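## Task

Join the printed parts together so they match what the reference card shows.

## Robot and tools

Robot: two arms, left_arm and right_arm, each ending in an identical five-finger right hand, so the two hands are not mirror images. The left arm's base is near y = +0.68 m and the right arm's near y = -0.61 m. The scene frame has its origin at table height, midway between the arms, with +x out over the table and +z up. Arm names do not match image sides. Each arm's hand poses, velocities and offsets are expressed in that arm's own base frame. Fixed cameras and the table use the scene frame.

Hand point: a spot 0.05 m in front of the palm and 0.15 m from the wrist flange. Its +z runs along the straightened fingers, +y comes out of the palm, and +x crosses the palm away from the thumb. Straight fingertips extend about 0.06 to 0.07 m past it. A bracket on the little-finger side of the wrist sticks out and can strike objects. With the palm level, the wrist may sit below the hand point and reach the table first.

The 28-number row (every value in [-1, 1], always all 28 even if one arm idles): left dx, dy, dz, rx, ry, rz; left little, ring, middle, index, thumb_bend, thumb_turn; left force_limit, speed; then the same 14 for the right arm. Pose numbers are offsets, not poses: they count from that arm's Hand target as it stood when the action or move began, along that arm's base axes. 1.0 equals 0.6 m or 180 degrees; rx, ry, rz form a single rotation vector. Six zeros re-request the current Hand target. Finger numbers are absolute: -1 open/straight, +1 curled. thumb_turn -1 puts the thumb beside the palm, +1 opposite the fingers. force_limit maps -1..+1 to about 0..10 N (0..15 N for the two thumb motors). speed rises to full at +0.48; close at -0.94 or below for a soft grip. No value means 'unchanged': to keep a hand as it is, resend the last eight numbers you sent it (or, before any, its hand_measured plus hand_force_limit and hand_speed). A grip with the thumb in front holds things roughly 0.035 to 0.065 m thick, or a handle from 0.025 m.

Tools:
execute_actions(actions, cameras): actions is a list of actions; each action is up to 15 rows at 1/30 s each, and a short one repeats its last row. Every row in an action is counted from the same start pose. An empty list just reports state. cameras selects images by name; omitted or ["all"] gives all, [] gives none.
move(target, speed, blend, stop_force, zero, blocking, cameras): target is one 28-number row or a list of up to 15 rows, all offsets from the same starting Hand targets. Straight-line path for each arm. speed in m/s, 0.002 to 3.2, default 0.25 (turn rate up to twice that in rad/s); one value or one per target. blend in metres rounds the corners of a list; 0 stops at each. stop_force in N, 4 to 120, shared by both arms, ends an arm's path when its wrist sensor feels that much push against its motion; it is unreliable while the hand rotates, and should be omitted when backing away from something. zero (default true) re-zeroes the sensor first. blocking=false returns after about 0.5 s while the move continues; it cannot be combined with stop_force. Paths do not avoid obstacles; avoid routing a hand close to its own base.
wait(seconds 0 to 10), stop() to brake a running move, zoom_image(camera, region [x0,y0,x1,y1] pixels, at most 504 each way), show_instructions() to view the card, zero_wrist_force(arm), finished_scene(scene = current scene number), irreversible.
Cameras: cam_head_left, cam_head_right, cam_high, cam_low (504x504), cam_left_wrist, cam_right_wrist (672x504, fisheye).

Results: end_effector_position (m) and quat_wxyz in base frame; Hand target, which the next offsets start from (the hand often rests a little short of it; send the missing distance). hand_measured, hand_stopped_by (moving, target, force, stalled, fault) and hand_load_n list six values in motor order; a load dropping near 0 signals a lost grip. Wrist force/torque are in the end effector's axes. A move adds a 'move:' line: done, off_target, moving, held or fault, and limits such as paced or held. Orientation commands are clipped to 32 degrees from the measured one per step.

Avoid: letting anything fall or leave the table, dropping or releasing moving parts, fast impacts, pressing past a firm contact (arms are stiff; about 150 N or joint torque limits trigger a 10 s fault stop), arm-to-arm contact or one hand closing on the other's fingers, overloading fingers, and long stretched holds that overheat motors (85 °C halts the arm). Finish only when the assembly stays correct without the robot touching it.

Each tool is called after "Call:" as name(argument=value, ...) on one line, values as JSON.

## Session

Call:
execute_actions(actions=[])

Call:
show_instructions()

Scene clock: 0.00 s.
left_arm: end_effector_position=(+0.5365, -0.6080, +0.1364) hand_measured=(-1.000, -1.000, -1.000, -1.000, -1.000, -1.000) hand_load_n=(+0.0, +0.0, +0.0, +0.0, +0.0, +0.0) hand_stopped_by=(target, target, target, target, target, target) hand_force_limit=0.00 hand_speed=-0.80 end_effector_quat_wxyz=(-0.051, +0.995, +0.082, +0.006) | right_arm: end_effector_position=(+0.7464, -0.2474, +0.0812) hand_measured=(-1.000, -1.000, -1.000, -1.000, -1.000, -1.000) hand_load_n=(+0.0, +0.0, +0.0, +0.0, +0.0, +0.0) hand_stopped_by=(target, target, target, target, target, target) hand_force_limit=0.00 hand_speed=-0.80 end_effector_quat_wxyz=(+0.327, +0.341, +0.759, -0.448)
Joint positions: left_arm=[-1.019 -0.887 1.353 1.19 1.515 0.386] | right_arm=[-0.314 -1.045 1.901 -0.159 2.498 -1.5]
Joint velocities: within noise
Joint torques (N m): no reading
Motor temperatures (°C): left_arm=[30 24 25 30 34 28] | right_arm=[25 29 28 34 31 30]
Wrist force (N): no reading
Wrist torque (N m): no reading
Wrist force, peak (N): no reading
Hand target: left_arm +0.5365, -0.6080, +0.1364; -0.051, +0.995, +0.082, +0.006 | right_arm +0.7464, -0.2474, +0.0812; +0.327, +0.341, +0.759, -0.448
camera_calibration:
cam_left_wrist: T_world_to_cam=[[0.411441, -0.906558, -0.0941705, -0.759377], [-0.768969, -0.400737, 0.498093, 0.0944291], [-0.489288, -0.132522, -0.861995, 0.408229], [0, 0, 0, 1]] pos_world=[0.584794, -0.596479, 0.233346]
cam_right_wrist: T_world_to_cam=[[0.646479, 0.408797, -0.644166, -0.329848], [0.545154, 0.343158, 0.764885, -0.383666], [0.533733, -0.845652, -0.00101282, -0.48939], [0, 0, 0, 1]] pos_world=[0.683601, -0.147355, 0.0804881]

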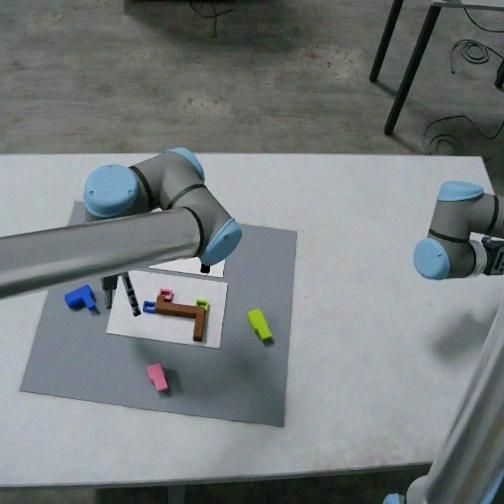

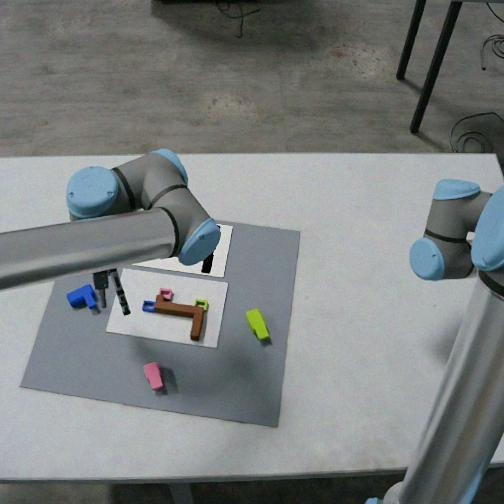

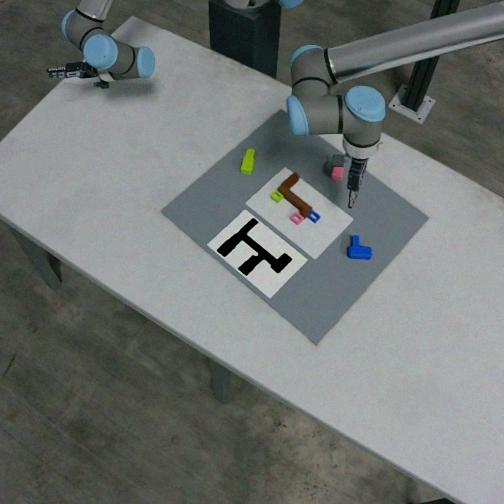

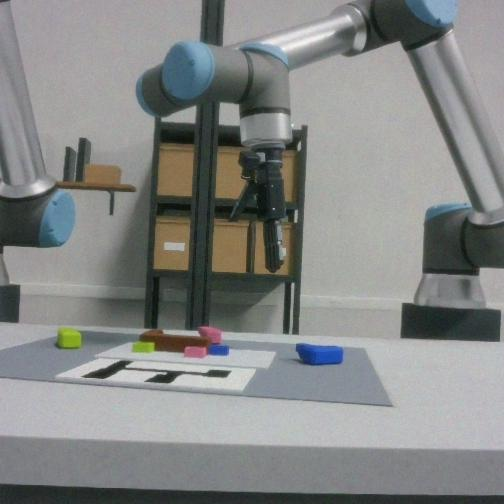

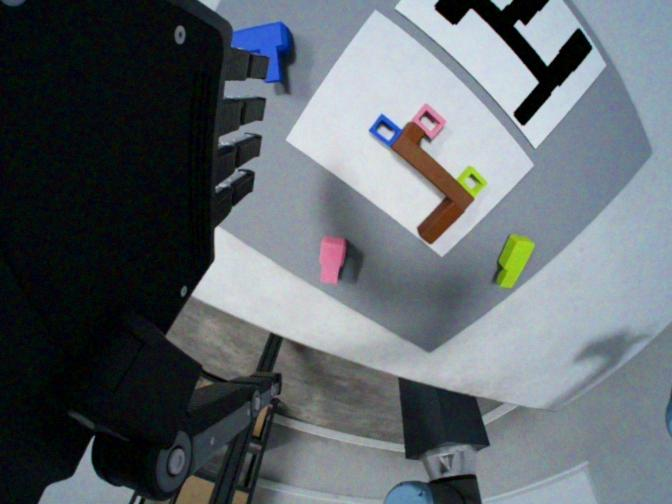

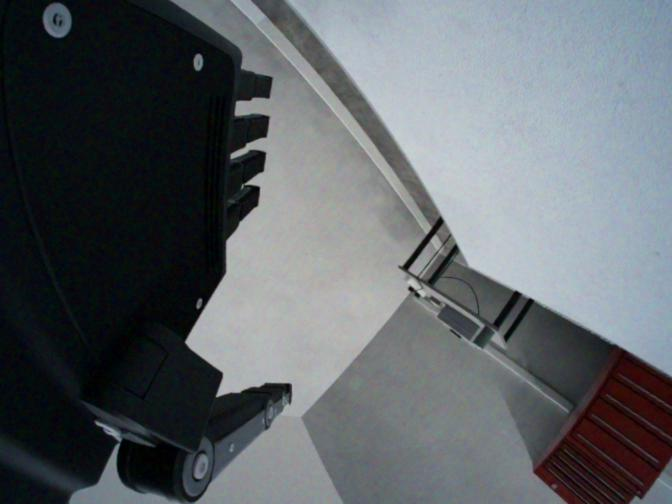

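Reference images for this scene: FIVE-FINGER HAND page 1.

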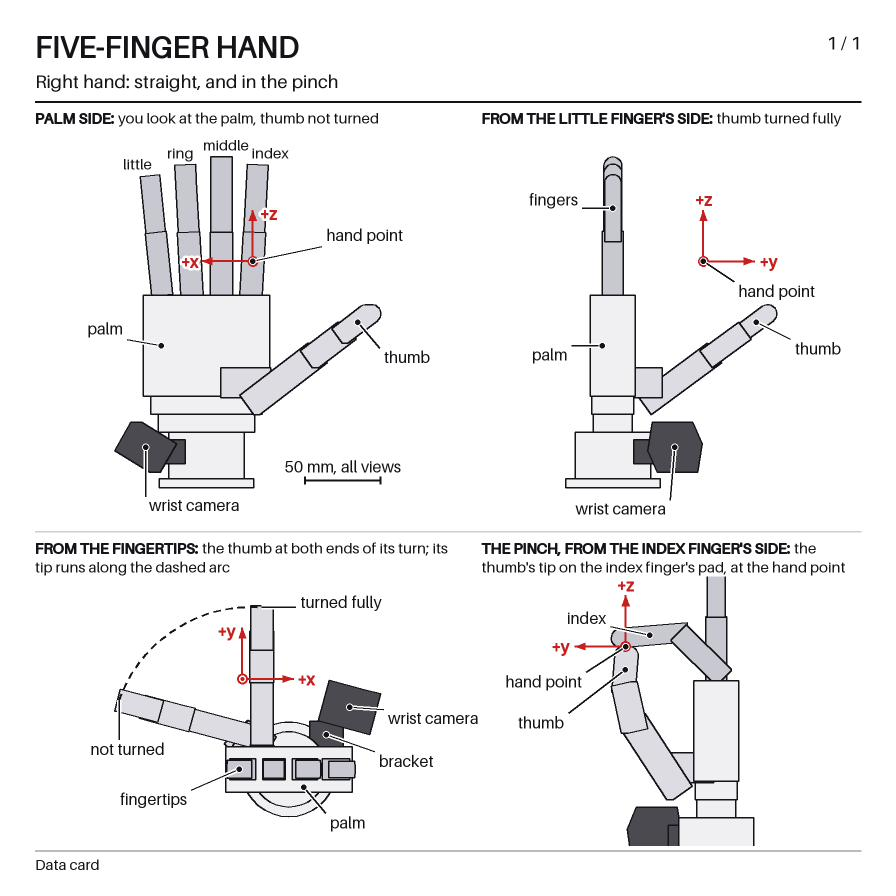

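Call:
zoom_image(camera="cam_left_wrist", region=[350, 80, 500, 260])

Call:
zoom_image(camera="cam_left_wrist", region=[420, 0, 620, 140])

Call:
zoom_image(camera="cam_left_wrist", region=[290, 210, 390, 310])

Call:
zoom_image(camera="cam_left_wrist", region=[470, 210, 570, 310])

Call:
zoom_image(camera="cam_high", region=[210, 140, 390, 310])

Call:
zoom_image(camera="cam_low", region=[40, 310, 360, 400])

Scaled by 2.800 from the camera's 672x504 image, which has a finer 960x720 frame.

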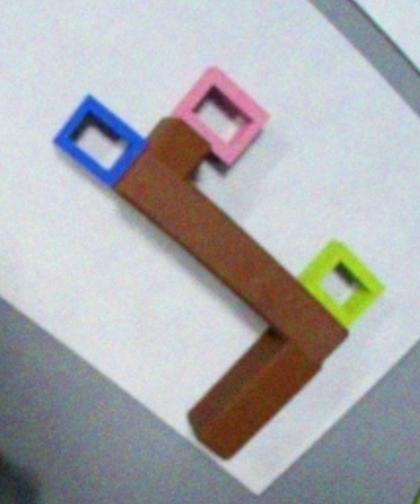

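Scaled by 2.520 from the camera's 672x504 image, which has a finer 960x720 frame.

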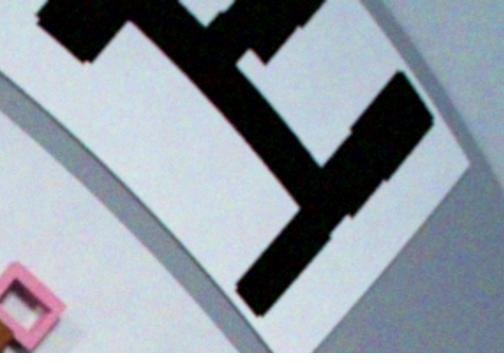

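Scaled by 5.040 from the camera's 672x504 image, which has a finer 960x720 frame.

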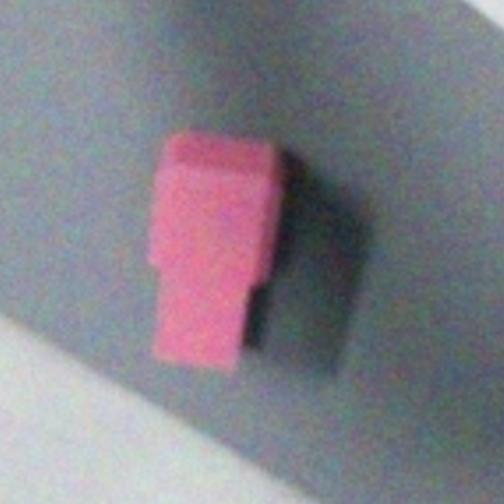

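Scaled by 5.040 from the camera's 672x504 image, which has a finer 960x720 frame.

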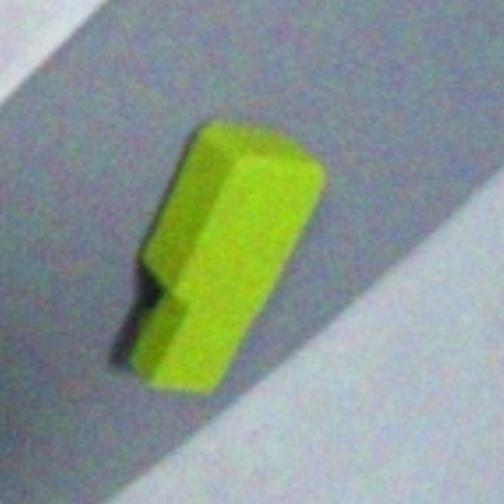

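Scaled by 2.800 from the camera's 504x504 image, which has a finer 720x720 frame.

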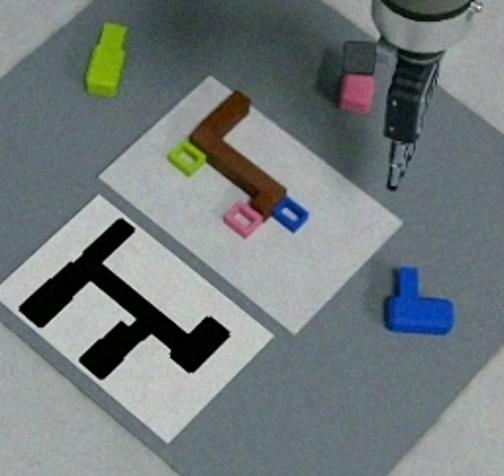

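Scaled by 1.575 from the camera's 504x504 image, which has a finer 720x720 frame.

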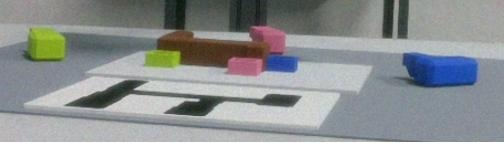

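Call:
move(target=[[-0.1,-0.02,0.2,0,0,0.948,-1,-1,-0.4,-0.4,-0.72,1,-0.2,-0.3,0,0,0,0,0,0,-1,-1,-1,-1,-1,-1,0,-0.8],[-0.1775,-0.048,-0.0273,-0.0472,0.472,0.8328,-1,-1,-0.4,-0.4,-0.72,1,-0.2,-0.3,0,0,0,0,0,0,-1,-1,-1,-1,-1,-1,0,-0.8]], speed=0.6)

Call:
zoom_image(camera="cam_left_wrist", region=[430, 150, 590, 310])

Call:
zoom_image(camera="cam_head_right", region=[50, 210, 290, 400])

Call:
zoom_image(camera="cam_high", region=[230, 140, 380, 270])

Scene clock: 82.40 s.
left_arm: end_effector_position=(+0.4301, -0.6368, +0.1202) hand_measured=(-1.000, -1.000, -0.400, -0.400, -0.720, +1.000) hand_load_n=(+0.0, +0.0, +0.0, +0.0, +0.0, +0.0) hand_stopped_by=(target, target, target, target, target, target) hand_force_limit=-0.20 hand_speed=-0.30 end_effector_quat_wxyz=(+0.001, -0.001, +0.844, -0.537) | right_arm: end_effector_position=(+0.7464, -0.2474, +0.0812) hand_measured=(-1.000, -1.000, -1.000, -1.000, -1.000, -1.000) hand_load_n=(+0.0, +0.0, +0.0, +0.0, -0.5, -0.5) hand_stopped_by=(target, target, target, target, target, target) hand_force_limit=0.00 hand_speed=-0.80 end_effector_quat_wxyz=(+0.327, +0.341, +0.759, -0.448)
Joint positions: left_arm=[-1.117 -1.281 1.993 -0.233 1.978 -2.938] | right_arm=[-0.314 -1.045 1.901 -0.159 2.498 -1.5]
Joint torques (N m): left_arm=[-20.3 -40.6 -23.81 -3.03 -1.89 0.36] | right_arm=[2.37 -64.84 -28.09 1.32 1.27 -0.55]
Wrist force (N): left_arm=[0.2 -0.6 0.9] | right_arm=[-0.1 0.0 -0.3]
Wrist torque (N m): left_arm=[0.35 0.14 -0.06] | right_arm=[0.03 0.03 -0.01]
Wrist force, peak (N): left_arm=[0.4 0.7 1.6] | right_arm=[0.3 -0.5 -0.5]
Hand target: left_arm +0.4300, -0.6368, +0.1201; +0.001, -0.001, +0.844, -0.537 | right_arm +0.7464, -0.2474, +0.0812; +0.327, +0.341, +0.759, -0.448
Off the commanded pose: left_arm 0.000 m, 0 deg | right_arm 0.000 m, 0 deg.
move: done
camera_calibration:
cam_left_wrist: T_world_to_cam=[[-0.257549, 0.40671, -0.876502, 0.474899], [0.812873, 0.581614, 0.0310252, 0.010557], [0.522404, -0.704494, -0.480398, -0.506955], [0, 0, 0, 1]] pos_world=[0.378564, -0.556433, 0.172383]
cam_right_wrist: T_world_to_cam=[[0.646479, 0.408797, -0.644166, -0.329848], [0.545154, 0.343158, 0.764885, -0.383666], [0.533733, -0.845652, -0.00101282, -0.48939], [0, 0, 0, 1]] pos_world=[0.683601, -0.147355, 0.0804881]

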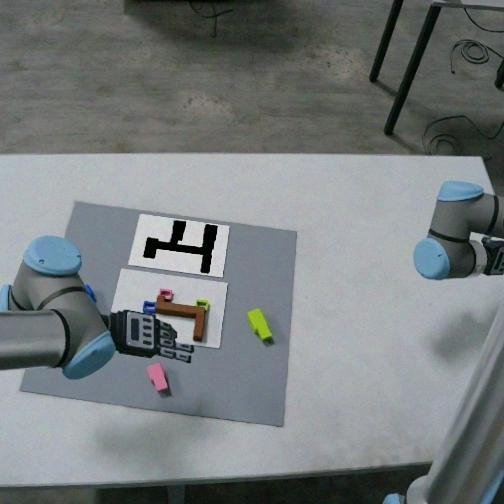

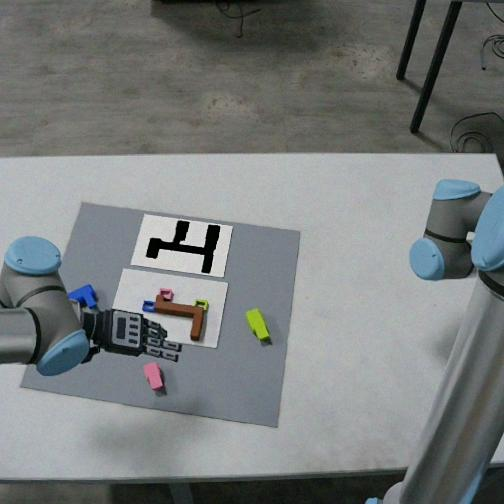

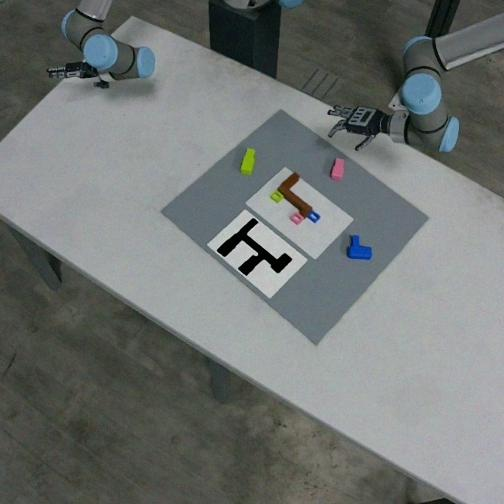

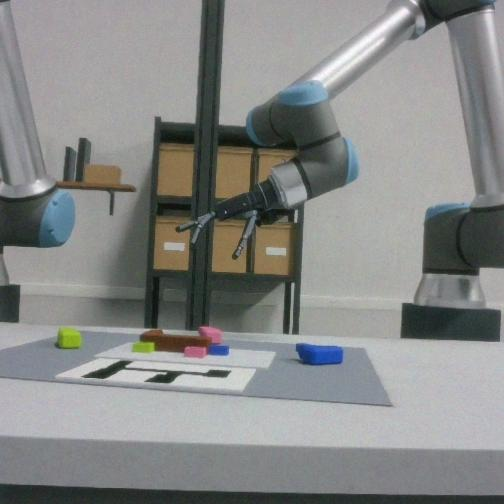

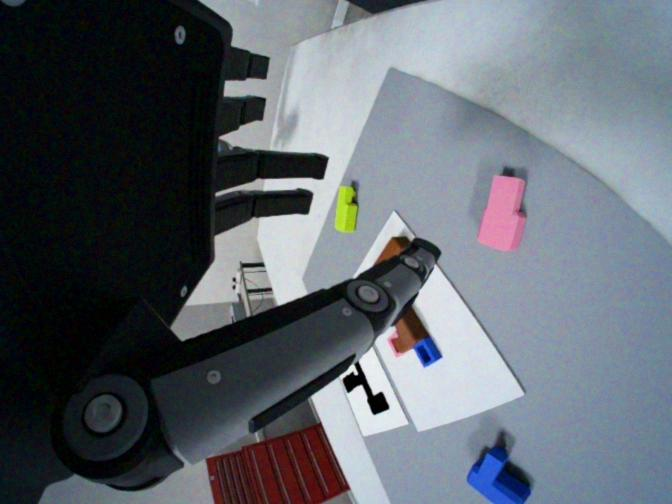

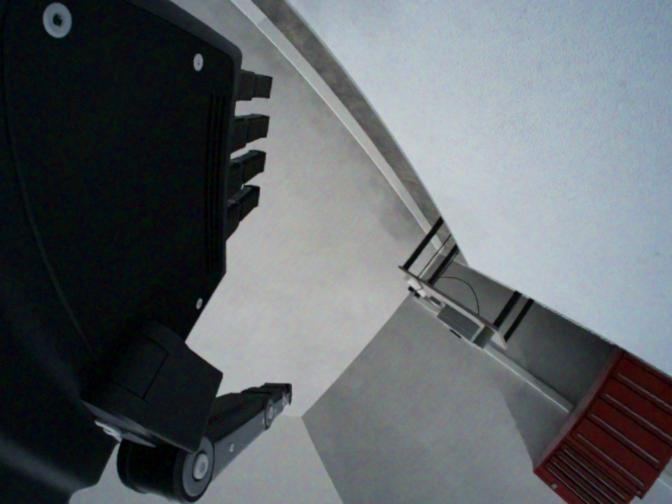

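Scaled by 3.150 from the camera's 672x504 image, which has a finer 960x720 frame.

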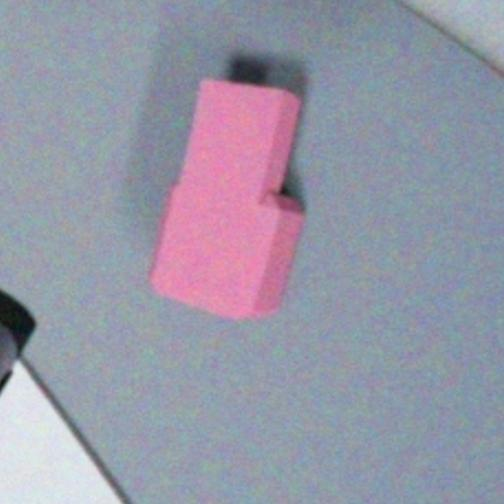

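Scaled by 2.100 from the camera's 504x504 image, which has a finer 720x720 frame.

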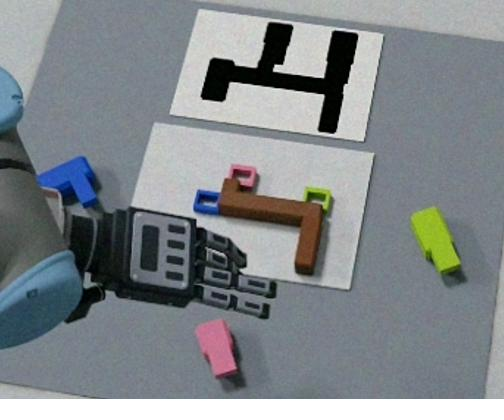

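Scaled by 3.360 from the camera's 504x504 image, which has a finer 720x720 frame.

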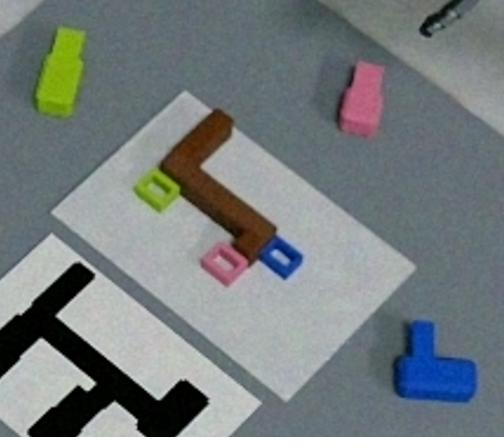

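Call:
move(target=[[0.013,-0.0022,-0.1,0,0,0.1094,-1,-1,-0.4,-0.4,-0.75,1,-0.2,-0.3,0,0,0,0,0,0,-1,-1,-1,-1,-1,-1,0,-0.8],[0.013,-0.0022,-0.266,0,0,0.1094,-1,-1,-0.4,-0.4,-0.75,1,-0.2,-0.3,0,0,0,0,0,0,-1,-1,-1,-1,-1,-1,0,-0.8]], speed=[0.25,0.1], stop_force=8, cameras=["cam_left_wrist"])

Call:
zoom_image(camera="cam_left_wrist", region=[250, 60, 470, 280])

Scene clock: 122.80 s.
left_arm: end_effector_position=(+0.4378, -0.6382, -0.0395) hand_measured=(-1.000, -1.000, -0.400, -0.400, -0.750, +1.000) hand_load_n=(+0.0, +0.0, +0.0, +0.0, +0.0, +0.0) hand_stopped_by=(target, target, target, target, target, target) hand_force_limit=-0.20 hand_speed=-0.30 end_effector_quat_wxyz=(+0.092, -0.145, +0.831, -0.529) | right_arm: end_effector_position=(+0.7464, -0.2474, +0.0812) hand_measured=(-1.000, -1.000, -1.000, -1.000, -1.000, -1.000) hand_load_n=(+0.0, +0.0, +0.0, +0.0, +0.0, +0.0) hand_stopped_by=(target, target, target, target, target, target) hand_force_limit=0.00 hand_speed=-0.80 end_effector_quat_wxyz=(+0.327, +0.341, +0.759, -0.448)
Joint positions: left_arm=[-1.243 -1.092 2.115 -0.585 1.555 -3.148] | right_arm=[-0.314 -1.045 1.901 -0.159 2.498 -1.5]
Joint torques (N m): left_arm=[13.44 -88.62 -33.33 1.56 -0.24 0.37] | right_arm=[2.13 -66.74 -28.36 1.32 1.18 0.06]
Wrist force (N): left_arm=[0.3 -0.8 0.3] | right_arm=[0.0 -0.3 -0.1]
Wrist torque (N m): left_arm=[0.33 0.11 -0.09] | right_arm=[-0.05 0.01 -0.01]
Wrist force, peak (N): left_arm=[-0.2 -1.7 0.9] | right_arm=[0.0 -0.4 -0.5]
Hand target: left_arm +0.4378, -0.6382, -0.0395; +0.092, -0.145, +0.831, -0.529 | right_arm +0.7464, -0.2474, +0.0812; +0.327, +0.341, +0.759, -0.448
Off the commanded pose: left_arm 0.000 m, 0 deg | right_arm 0.000 m, 0 deg.
move: done
camera_calibration:
cam_left_wrist: T_world_to_cam=[[-0.379602, 0.296224, -0.876444, 0.320332], [0.569394, 0.821479, 0.0310321, 0.26961], [0.729172, -0.487262, -0.480503, -0.540484], [0, 0, 0, 1]] pos_world=[0.36219, -0.579726, 0.0126825]
Images, in order (width x height): cam_left_wrist 672x504.

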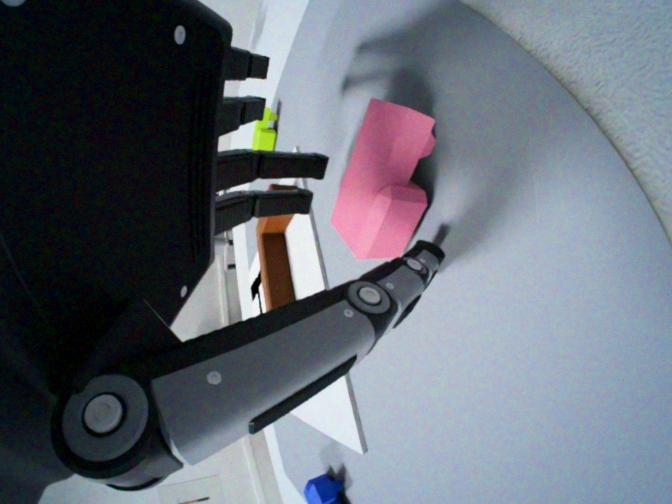

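Scaled by 2.291 from the camera's 672x504 image, which has a finer 960x720 frame.

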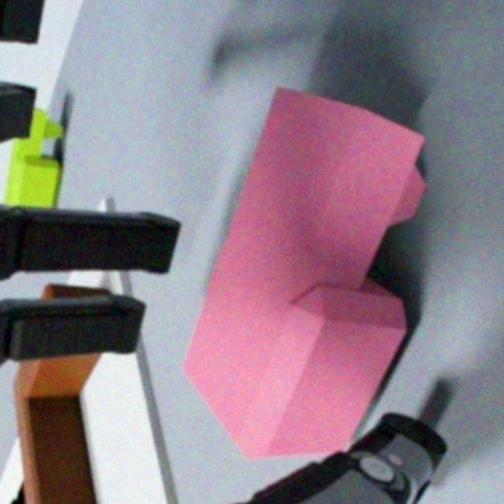

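Call:
move(target=[[0,0,0,0,0,0,-1,-1,0.3,0.3,0.2,1,-0.2,-0.85,0,0,0,0,0,0,-1,-1,-1,-1,-1,-1,0,-0.8]], cameras=["cam_left_wrist"])

Call:
wait(seconds=0.5, cameras=["cam_left_wrist"])

Scene clock: 163.07 s.
left_arm: end_effector_position=(+0.4378, -0.6382, -0.0395) hand_measured=(-1.000, -1.000, +0.000, +0.014, -0.548, +1.000) hand_load_n=(+0.0, +0.0, +6.0, +5.5, +8.5, -0.5) hand_stopped_by=(target, target, force, force, force, target) hand_force_limit=-0.20 hand_speed=-0.85 end_effector_quat_wxyz=(+0.092, -0.145, +0.831, -0.529) | right_arm: end_effector_position=(+0.7464, -0.2474, +0.0812) hand_measured=(-1.000, -1.000, -1.000, -1.000, -1.000, -1.000) hand_load_n=(+0.0, +0.0, +0.0, +0.0, +0.0, -0.5) hand_stopped_by=(target, target, target, target, target, target) hand_force_limit=0.00 hand_speed=-0.80 end_effector_quat_wxyz=(+0.327, +0.341, +0.759, -0.448)
Joint positions: left_arm=[-1.243 -1.092 2.115 -0.585 1.555 -3.148] | right_arm=[-0.314 -1.045 1.901 -0.159 2.498 -1.5]
Joint torques (N m): left_arm=[3.85 -81.4 -28.51 -1.41 3.43 2.27] | right_arm=[1.44 -65.81 -27.97 1.48 1.58 -0.05]
Wrist force (N): left_arm=[-0.5 -5.4 -1.1] | right_arm=[0.1 0.0 -0.1]
Wrist torque (N m): left_arm=[0.29 0.13 -0.14] | right_arm=[0.00 -0.01 0.00]
Wrist force, peak (N): left_arm=[-0.4 -5.8 -1.1] | right_arm=[0.1 -0.6 -0.2]
Hand target: left_arm +0.4378, -0.6382, -0.0395; +0.092, -0.145, +0.831, -0.529 | right_arm +0.7464, -0.2474, +0.0812; +0.327, +0.341, +0.759, -0.448
Off the commanded pose: left_arm 0.000 m, 0 deg | right_arm 0.000 m, 0 deg.
move: done
camera_calibration:
cam_left_wrist: T_world_to_cam=[[-0.379518, 0.296165, -0.8765, 0.320298], [0.569452, 0.82144, 0.0309929, 0.26965], [0.729172, -0.487362, -0.480403, -0.540591], [0, 0, 0, 1]] pos_world=[0.36219, -0.579826, 0.0126828]
Images, in order (width x height): cam_left_wrist 672x504.

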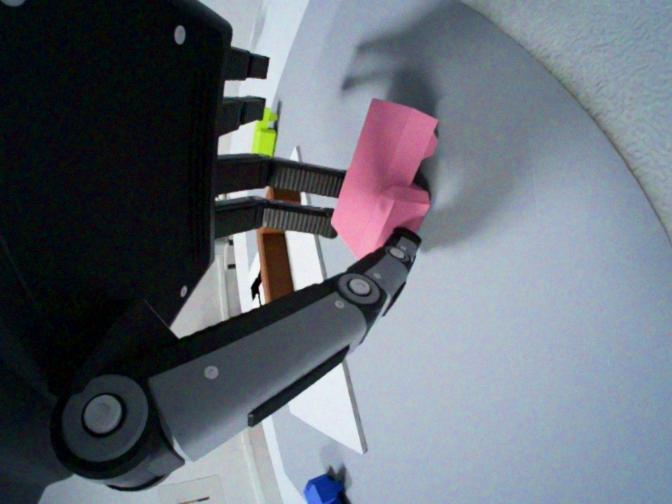

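Scene clock: 163.57 s.
left_arm: end_effector_position=(+0.4378, -0.6382, -0.0395) hand_measured=(-1.000, -1.000, +0.000, +0.014, -0.548, +1.000) hand_load_n=(+0.0, +0.0, +6.0, +5.5, +8.5, +0.0) hand_stopped_by=(target, target, force, force, force, target) hand_force_limit=-0.20 hand_speed=-0.85 end_effector_quat_wxyz=(+0.092, -0.145, +0.831, -0.529) | right_arm: end_effector_position=(+0.7464, -0.2474, +0.0812) hand_measured=(-1.000, -1.000, -1.000, -1.000, -1.000, -1.000) hand_load_n=(+0.0, +0.0, +0.0, +0.0, +0.0, +0.0) hand_stopped_by=(target, target, target, target, target, target) hand_force_limit=0.00 hand_speed=-0.80 end_effector_quat_wxyz=(+0.327, +0.341, +0.759, -0.448)
Joint positions: left_arm=[-1.243 -1.092 2.115 -0.585 1.555 -3.148] | right_arm=[-0.314 -1.045 1.901 -0.159 2.498 -1.5]
Joint torques (N m): left_arm=[0.01 -75.62 -22.61 -1.82 3.37 1.98] | right_arm=[0.56 -65.98 -28.7 1.5 1.13 -0.19]
Wrist force (N): left_arm=[-0.3 -5.4 -1.1] | right_arm=[0.4 0.1 -0.2]
Wrist torque (N m): left_arm=[0.25 0.12 -0.14] | right_arm=[0.03 -0.05 0.03]
Wrist force, peak (N): left_arm=[-0.4 -5.9 -1.0] | right_arm=[0.4 -0.5 -0.3]
Hand target: left_arm +0.4378, -0.6382, -0.0395; +0.092, -0.145, +0.831, -0.529 | right_arm +0.7464, -0.2474, +0.0812; +0.327, +0.341, +0.759, -0.448
Off the commanded pose: left_arm 0.000 m, 0 deg | right_arm 0.000 m, 0 deg.
wait: 0.50 s; at rest by 0.17 s
camera_calibration:
cam_left_wrist: T_world_to_cam=[[-0.379518, 0.296165, -0.8765, 0.320298], [0.569452, 0.82144, 0.0309929, 0.26965], [0.729172, -0.487362, -0.480403, -0.540591], [0, 0, 0, 1]] pos_world=[0.36219, -0.579826, 0.0126828]
Images, in order (width x height): cam_left_wrist 672x504.

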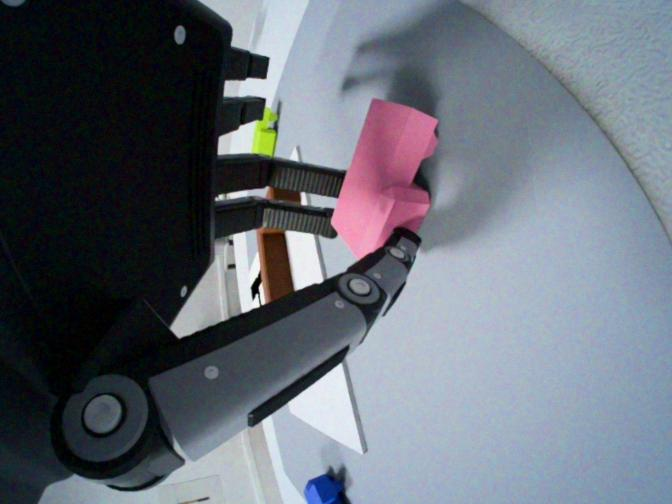

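Call:
move(target=[[0,0,0.16,0,0,0,-1,-1,0.3,0.3,0.2,1,-0.2,-0.85,0,0,0,0,0,0,-1,-1,-1,-1,-1,-1,0,-0.8],[0.382,-0.0595,0.16,0,0,-0.177,-1,-1,0.3,0.3,0.2,1,-0.2,-0.85,0,0,0,0,0,0,-1,-1,-1,-1,-1,-1,0,-0.8],[0.382,-0.0595,0.04,0,0,-0.177,-1,-1,0.3,0.3,0.2,1,-0.2,-0.85,0,0,0,0,0,0,-1,-1,-1,-1,-1,-1,0,-0.8]], speed=[0.15,0.25,0.12], blend=[0.03,0.03,0], cameras=["cam_left_wrist","cam_low","cam_high"])

Call:
zoom_image(camera="cam_low", region=[150, 150, 350, 350])

Call:
zoom_image(camera="cam_high", region=[150, 150, 350, 350])

Scene clock: 189.37 s.
left_arm: end_effector_position=(+0.6669, -0.6737, -0.0158) hand_measured=(-1.000, -1.000, +0.000, +0.014, -0.548, +1.000) hand_load_n=(+0.0, +0.0, +5.5, +3.0, +9.5, +0.0) hand_stopped_by=(target, target, force, force, force, target) hand_force_limit=-0.20 hand_speed=-0.85 end_effector_quat_wxyz=(-0.056, +0.089, +0.839, -0.534) | right_arm: end_effector_position=(+0.7464, -0.2474, +0.0812) hand_measured=(-1.000, -1.000, -1.000, -1.000, -1.000, -1.000) hand_load_n=(+0.0, +0.0, +0.0, +0.0, +0.0, +0.0) hand_stopped_by=(target, target, target, target, target, target) hand_force_limit=0.00 hand_speed=-0.80 end_effector_quat_wxyz=(+0.327, +0.341, +0.759, -0.448)
Joint positions: left_arm=[-0.803 -0.773 1.465 0.005 2.421 -2.579] | right_arm=[-0.314 -1.045 1.901 -0.159 2.498 -1.5]
Joint torques (N m): left_arm=[-20.24 -121.99 -41.65 4.49 0.56 -0.7] | right_arm=[1.34 -67.94 -28.83 1.81 1.18 0.16]
Wrist force (N): left_arm=[-0.2 -0.4 -0.1] | right_arm=[-0.1 -0.2 -0.2]
Wrist torque (N m): left_arm=[0.36 0.24 0.14] | right_arm=[-0.02 0.02 -0.02]
Wrist force, peak (N): left_arm=[-0.5 -5.9 -1.0] | right_arm=[-0.3 -0.6 0.1]
Hand target: left_arm +0.6670, -0.6739, -0.0155; -0.056, +0.089, +0.839, -0.534 | right_arm +0.7464, -0.2474, +0.0812; +0.327, +0.341, +0.759, -0.448
Off the commanded pose: left_arm 0.000 m, 0 deg | right_arm 0.000 m, 0 deg.
move: done
camera_calibration:
cam_left_wrist: T_world_to_cam=[[-0.166222, 0.452143, -0.87632, 0.401362], [0.917254, 0.397103, 0.0309012, -0.350189], [0.361961, -0.798672, -0.480737, -0.678462], [0, 0, 0, 1]] pos_world=[0.633504, -0.58428, 0.0363814]
Images, in order (width x height): cam_high 504x504, cam_low 504x504, cam_left_wrist 672x504.

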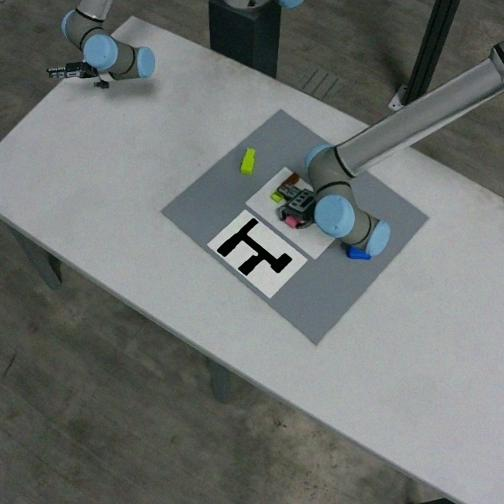

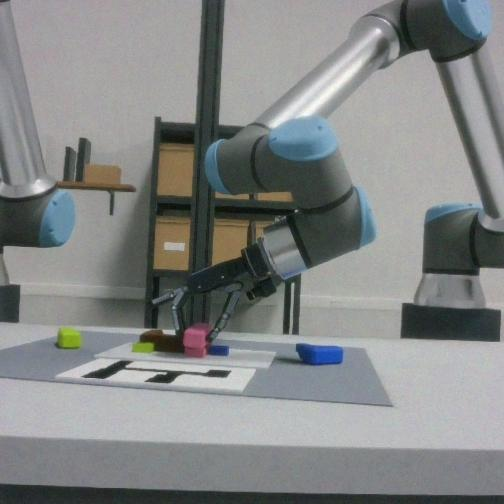

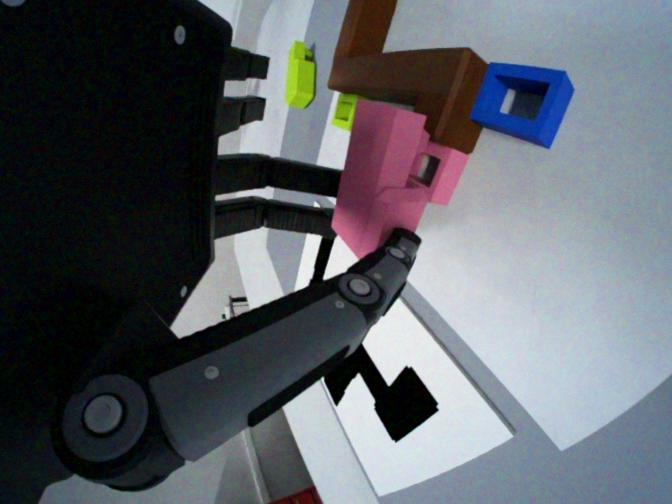

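Scaled by 2.520 from the camera's 504x504 image, which has a finer 720x720 frame.

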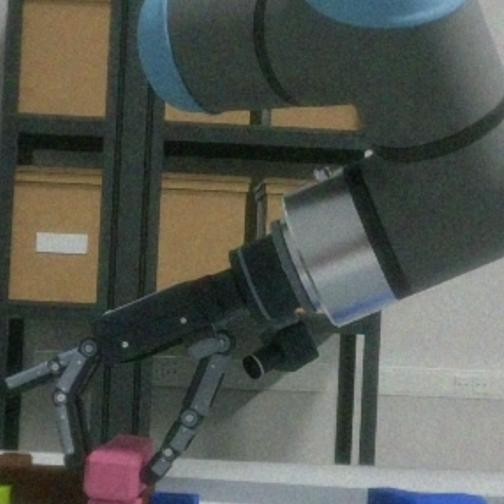

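Scaled by 2.520 from the camera's 504x504 image, which has a finer 720x720 frame.

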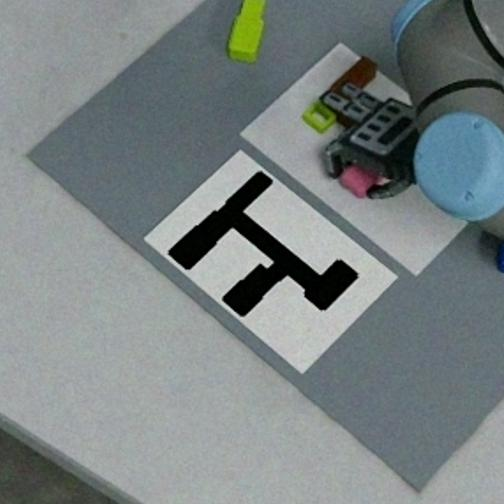

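Call:
zoom_image(camera="cam_low", region=[130, 310, 230, 390])

Call:
zoom_image(camera="cam_left_wrist", region=[320, 30, 590, 270])

Scaled by 5.040 from the camera's 504x504 image, which has a finer 720x720 frame.

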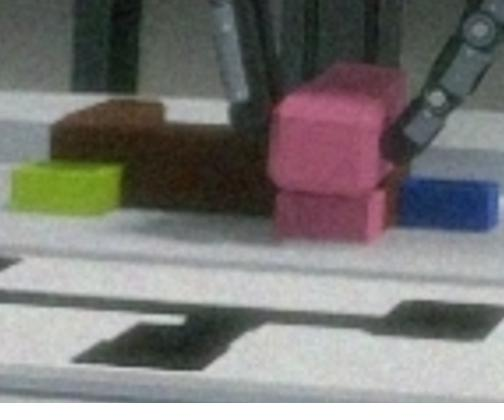

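Scaled by 1.867 from the camera's 672x504 image, which has a finer 960x720 frame.

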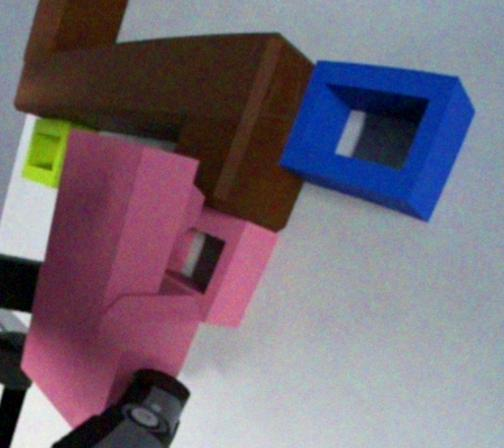

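Call:
move(target=[[-0.0015,-0.0065,0,0,0,0,-1,-1,0.3,0.3,0.2,1,-0.2,-0.85,0,0,0,0,0,0,-1,-1,-1,-1,-1,-1,0,-0.8],[-0.0015,-0.0065,-0.034,0,0,0,-1,-1,0.3,0.3,0.2,1,-0.2,-0.85,0,0,0,0,0,0,-1,-1,-1,-1,-1,-1,0,-0.8]], speed=0.02, stop_force=5, cameras=["cam_left_wrist","cam_low"])

Call:
zoom_image(camera="cam_low", region=[130, 310, 230, 390])

Call:
zoom_image(camera="cam_left_wrist", region=[320, 30, 590, 270])

Scene clock: 230.73 s.
left_arm: end_effector_position=(+0.6661, -0.6778, -0.0334) hand_measured=(-1.000, -1.000, +0.000, +0.014, -0.548, +1.000) hand_load_n=(+0.0, +0.0, +6.0, +3.0, +9.5, +0.5) hand_stopped_by=(target, target, force, force, force, target) hand_force_limit=-0.20 hand_speed=-0.85 end_effector_quat_wxyz=(-0.056, +0.089, +0.839, -0.534) | right_arm: end_effector_position=(+0.7464, -0.2474, +0.0812) hand_measured=(-1.000, -1.000, -1.000, -1.000, -1.000, -1.000) hand_load_n=(+0.0, +0.0, +0.0, +0.0, +0.0, +0.0) hand_stopped_by=(target, target, target, target, target, target) hand_force_limit=0.00 hand_speed=-0.80 end_effector_quat_wxyz=(+0.327, +0.341, +0.759, -0.448)
Joint positions: left_arm=[-0.807 -0.753 1.465 -0.018 2.418 -2.583] | right_arm=[-0.314 -1.045 1.901 -0.159 2.498 -1.5]
Joint torques (N m): left_arm=[10.25 -121.93 -41.67 4.94 -1.83 1.83] | right_arm=[0.76 -65.54 -29.11 1.27 1.12 0.18]
Wrist force (N): left_arm=[0.0 -0.5 0.2] | right_arm=[0.1 -0.2 -0.1]
Wrist torque (N m): left_arm=[0.34 0.19 0.14] | right_arm=[-0.03 -0.02 0.00]
Wrist force, peak (N): left_arm=[-2.9 -8.9 -2.1] | right_arm=[0.0 -0.6 -0.3]
Hand target: left_arm +0.6661, -0.6778, -0.0334; -0.056, +0.089, +0.839, -0.534 (not the last commanded pose) | right_arm +0.7464, -0.2474, +0.0812; +0.327, +0.341, +0.759, -0.448
Off the commanded pose: left_arm 0.002 m, 0 deg | right_arm 0.000 m, 0 deg.
move: contact (left_arm); path passed 1 of 2 targets
camera_calibration:
cam_left_wrist: T_world_to_cam=[[-0.165993, 0.451887, -0.876495, 0.387324], [0.917263, 0.397073, 0.0310015, -0.347348], [0.362042, -0.798831, -0.480411, -0.689978], [0, 0, 0, 1]] pos_world=[0.632704, -0.58828, 0.0187828]
Images, in order (width x height): cam_low 504x504, cam_left_wrist 672x504.

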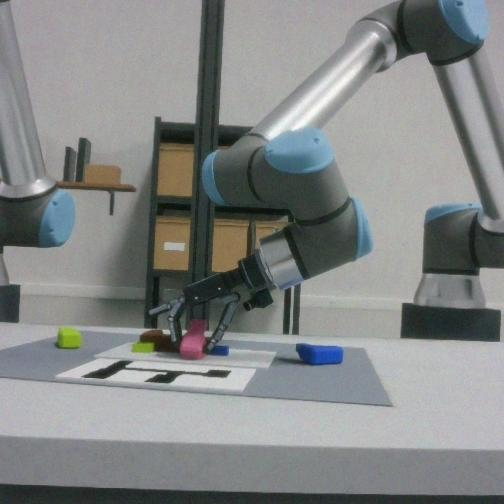

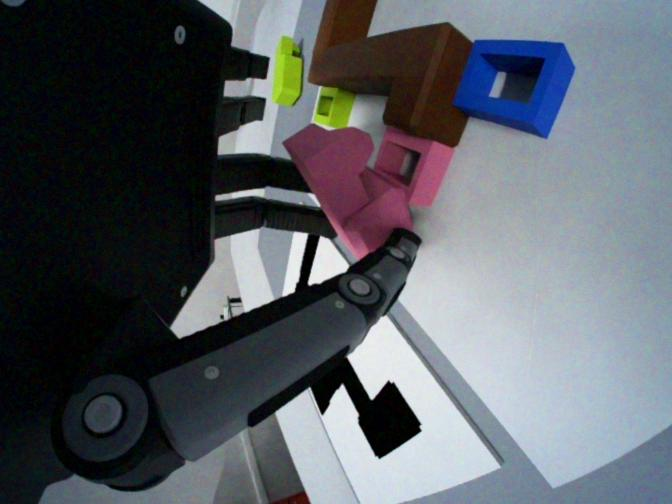

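Scaled by 5.040 from the camera's 504x504 image, which has a finer 720x720 frame.

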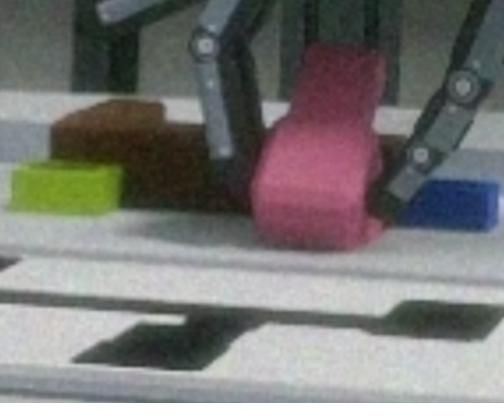

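Scaled by 1.867 from the camera's 672x504 image, which has a finer 960x720 frame.

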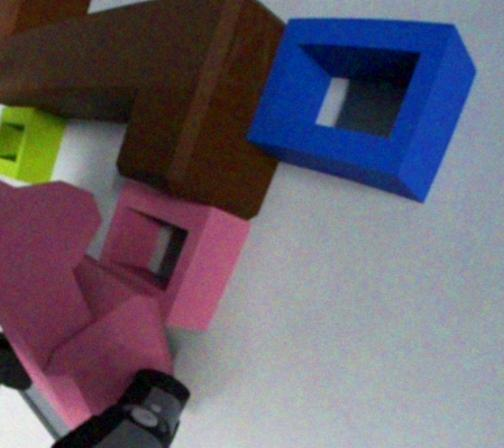

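Call:
move(target=[[0.005,0,0.045,0,0,0,-1,-1,0.3,0.3,0.2,1,-0.2,-0.85,0,0,0,0,0,0,-1,-1,-1,-1,-1,-1,0,-0.8],[0.005,-0.072,0.045,0,0,0,-1,-1,0.3,0.3,0.2,1,-0.2,-0.85,0,0,0,0,0,0,-1,-1,-1,-1,-1,-1,0,-0.8],[0.005,-0.072,-0.0035,0,0,0,-1,-1,0.3,0.3,0.2,1,-0.2,-0.85,0,0,0,0,0,0,-1,-1,-1,-1,-1,-1,0,-0.8]], speed=[0.1,0.1,0.04], cameras=["cam_left_wrist","cam_low"])

Call:
zoom_image(camera="cam_left_wrist", region=[220, 30, 590, 300])

Scene clock: 259.33 s.
left_arm: end_effector_position=(+0.6691, -0.7211, -0.0357) hand_measured=(-1.000, -1.000, +0.000, +0.014, -0.548, +1.000) hand_load_n=(+0.0, +0.0, +8.0, +6.0, +6.5, +0.0) hand_stopped_by=(target, target, force, force, force, target) hand_force_limit=-0.20 hand_speed=-0.85 end_effector_quat_wxyz=(-0.056, +0.089, +0.839, -0.534) | right_arm: end_effector_position=(+0.7464, -0.2474, +0.0812) hand_measured=(-1.000, -1.000, -1.000, -1.000, -1.000, -1.000) hand_load_n=(+0.0, +0.0, +0.0, -0.5, +0.0, +0.0) hand_stopped_by=(target, target, target, target, target, target) hand_force_limit=0.00 hand_speed=-0.80 end_effector_quat_wxyz=(+0.327, +0.341, +0.759, -0.448)
Joint positions: left_arm=[-0.84 -0.72 1.399 -0.008 2.393 -2.615] | right_arm=[-0.314 -1.045 1.901 -0.159 2.498 -1.5]
Joint torques (N m): left_arm=[17.39 -111.5 -13.31 6.89 2.12 1.76] | right_arm=[1.23 -68.38 -28.73 1.72 1.21 -0.11]
Wrist force (N): left_arm=[-0.2 -12.2 -1.1] | right_arm=[0.3 0.2 -0.2]
Wrist torque (N m): left_arm=[0.31 0.23 -0.15] | right_arm=[0.04 -0.04 0.02]
Wrist force, peak (N): left_arm=[-0.1 -12.5 -0.9] | right_arm=[0.0 -0.5 -0.3]
Hand target: left_arm +0.6691, -0.7210, -0.0355; -0.056, +0.089, +0.839, -0.534 | right_arm +0.7464, -0.2474, +0.0812; +0.327, +0.341, +0.759, -0.448
Off the commanded pose: left_arm 0.000 m, 0 deg | right_arm 0.000 m, 0 deg.
move: done
camera_calibration:
cam_left_wrist: T_world_to_cam=[[-0.165792, 0.451763, -0.876597, 0.405169], [0.917298, 0.396985, 0.0311001, -0.332914], [0.362046, -0.798945, -0.480218, -0.726836], [0, 0, 0, 1]] pos_world=[0.635703, -0.63158, 0.0164837]
Images, in order (width x height): cam_low 504x504, cam_left_wrist 672x504.

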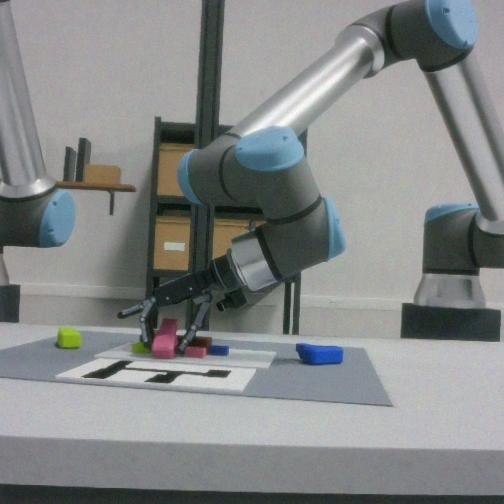

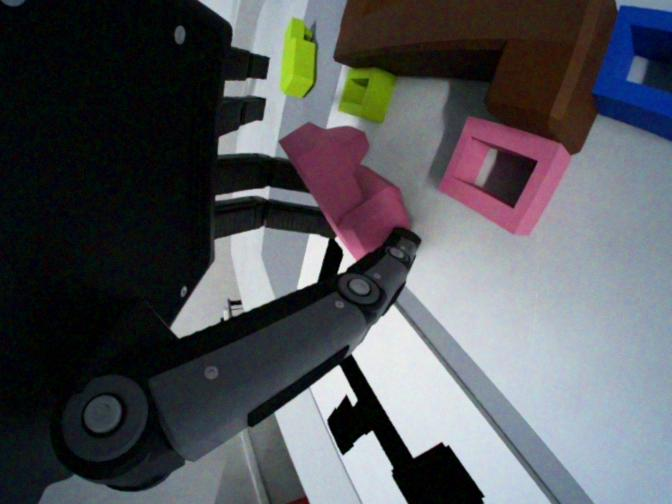

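Scaled by 1.362 from the camera's 672x504 image, which has a finer 960x720 frame.

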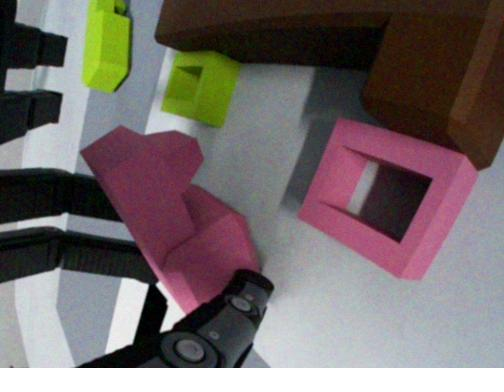

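Call:
move(target=[[0,0,0.002,0,0,0,-1,-1,-0.12,-0.12,-0.62,1,-0.2,-0.8,0,0,0,0,0,0,-1,-1,-1,-1,-1,-1,0,-0.8],[0,0,0.0022,0,0,0,-1,-1,-0.4,-0.4,-0.75,1,-0.2,-0.4,0,0,0,0,0,0,-1,-1,-1,-1,-1,-1,0,-0.8]], cameras=["cam_left_wrist"])

Call:
zoom_image(camera="cam_left_wrist", region=[220, 30, 590, 300])

Scene clock: 275.97 s.
left_arm: end_effector_position=(+0.6691, -0.7210, -0.0342) hand_measured=(-1.000, -1.000, -0.400, -0.400, -0.750, +1.000) hand_load_n=(+0.0, +0.0, +0.0, +0.0, +0.0, +0.0) hand_stopped_by=(target, target, target, target, target, target) hand_force_limit=-0.20 hand_speed=-0.40 end_effector_quat_wxyz=(-0.056, +0.089, +0.839, -0.534) | right_arm: end_effector_position=(+0.7464, -0.2474, +0.0812) hand_measured=(-1.000, -1.000, -1.000, -1.000, -1.000, -1.000) hand_load_n=(+0.0, +0.0, +0.0, +0.0, +0.0, +0.0) hand_stopped_by=(target, target, target, target, target, target) hand_force_limit=0.00 hand_speed=-0.80 end_effector_quat_wxyz=(+0.327, +0.341, +0.759, -0.448)
Joint positions: left_arm=[-0.84 -0.721 1.398 -0.006 2.392 -2.615] | right_arm=[-0.314 -1.045 1.901 -0.159 2.498 -1.5]
Joint torques (N m): left_arm=[1.32 -123.27 -41.06 4.35 4.82 -1.35] | right_arm=[0.49 -67 -28.51 1.63 1.02 -0.02]
Wrist force (N): left_arm=[-0.2 -1.0 0.0] | right_arm=[-0.2 -0.1 -0.1]
Wrist torque (N m): left_arm=[0.28 0.23 -0.01] | right_arm=[-0.01 0.04 -0.02]
Wrist force, peak (N): left_arm=[-0.7 -13.0 -0.3] | right_arm=[0.0 -0.6 -0.3]
Hand target: left_arm +0.6691, -0.7210, -0.0342; -0.056, +0.089, +0.839, -0.534 | right_arm +0.7464, -0.2474, +0.0812; +0.327, +0.341, +0.759, -0.448
Off the commanded pose: left_arm 0.000 m, 0 deg | right_arm 0.000 m, 0 deg.
move: done
camera_calibration:
cam_left_wrist: T_world_to_cam=[[-0.166009, 0.45188, -0.876496, 0.406648], [0.91726, 0.397081, 0.0309864, -0.332914], [0.362042, -0.798831, -0.480411, -0.725958], [0, 0, 0, 1]] pos_world=[0.635704, -0.63148, 0.0179828]
Images, in order (width x height): cam_left_wrist 672x504.

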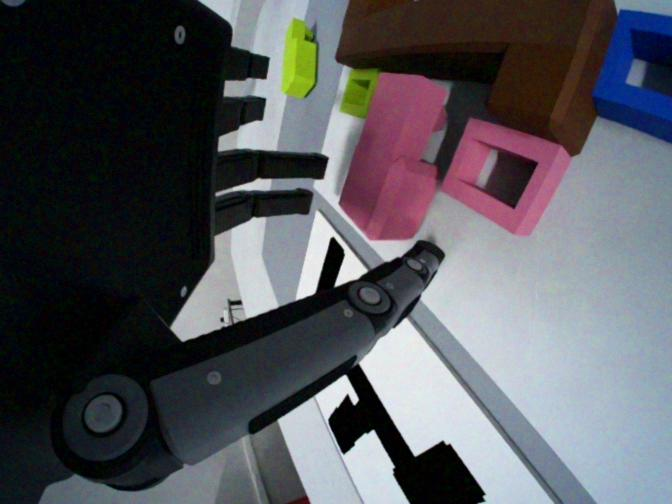

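Scaled by 1.362 from the camera's 672x504 image, which has a finer 960x720 frame.

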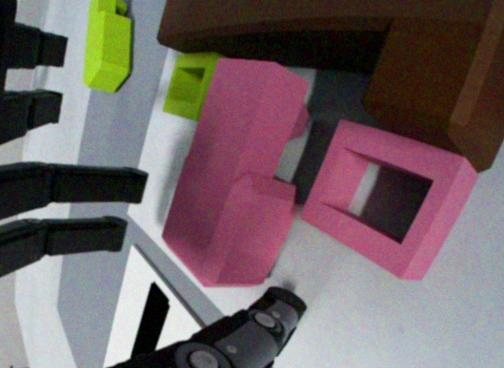

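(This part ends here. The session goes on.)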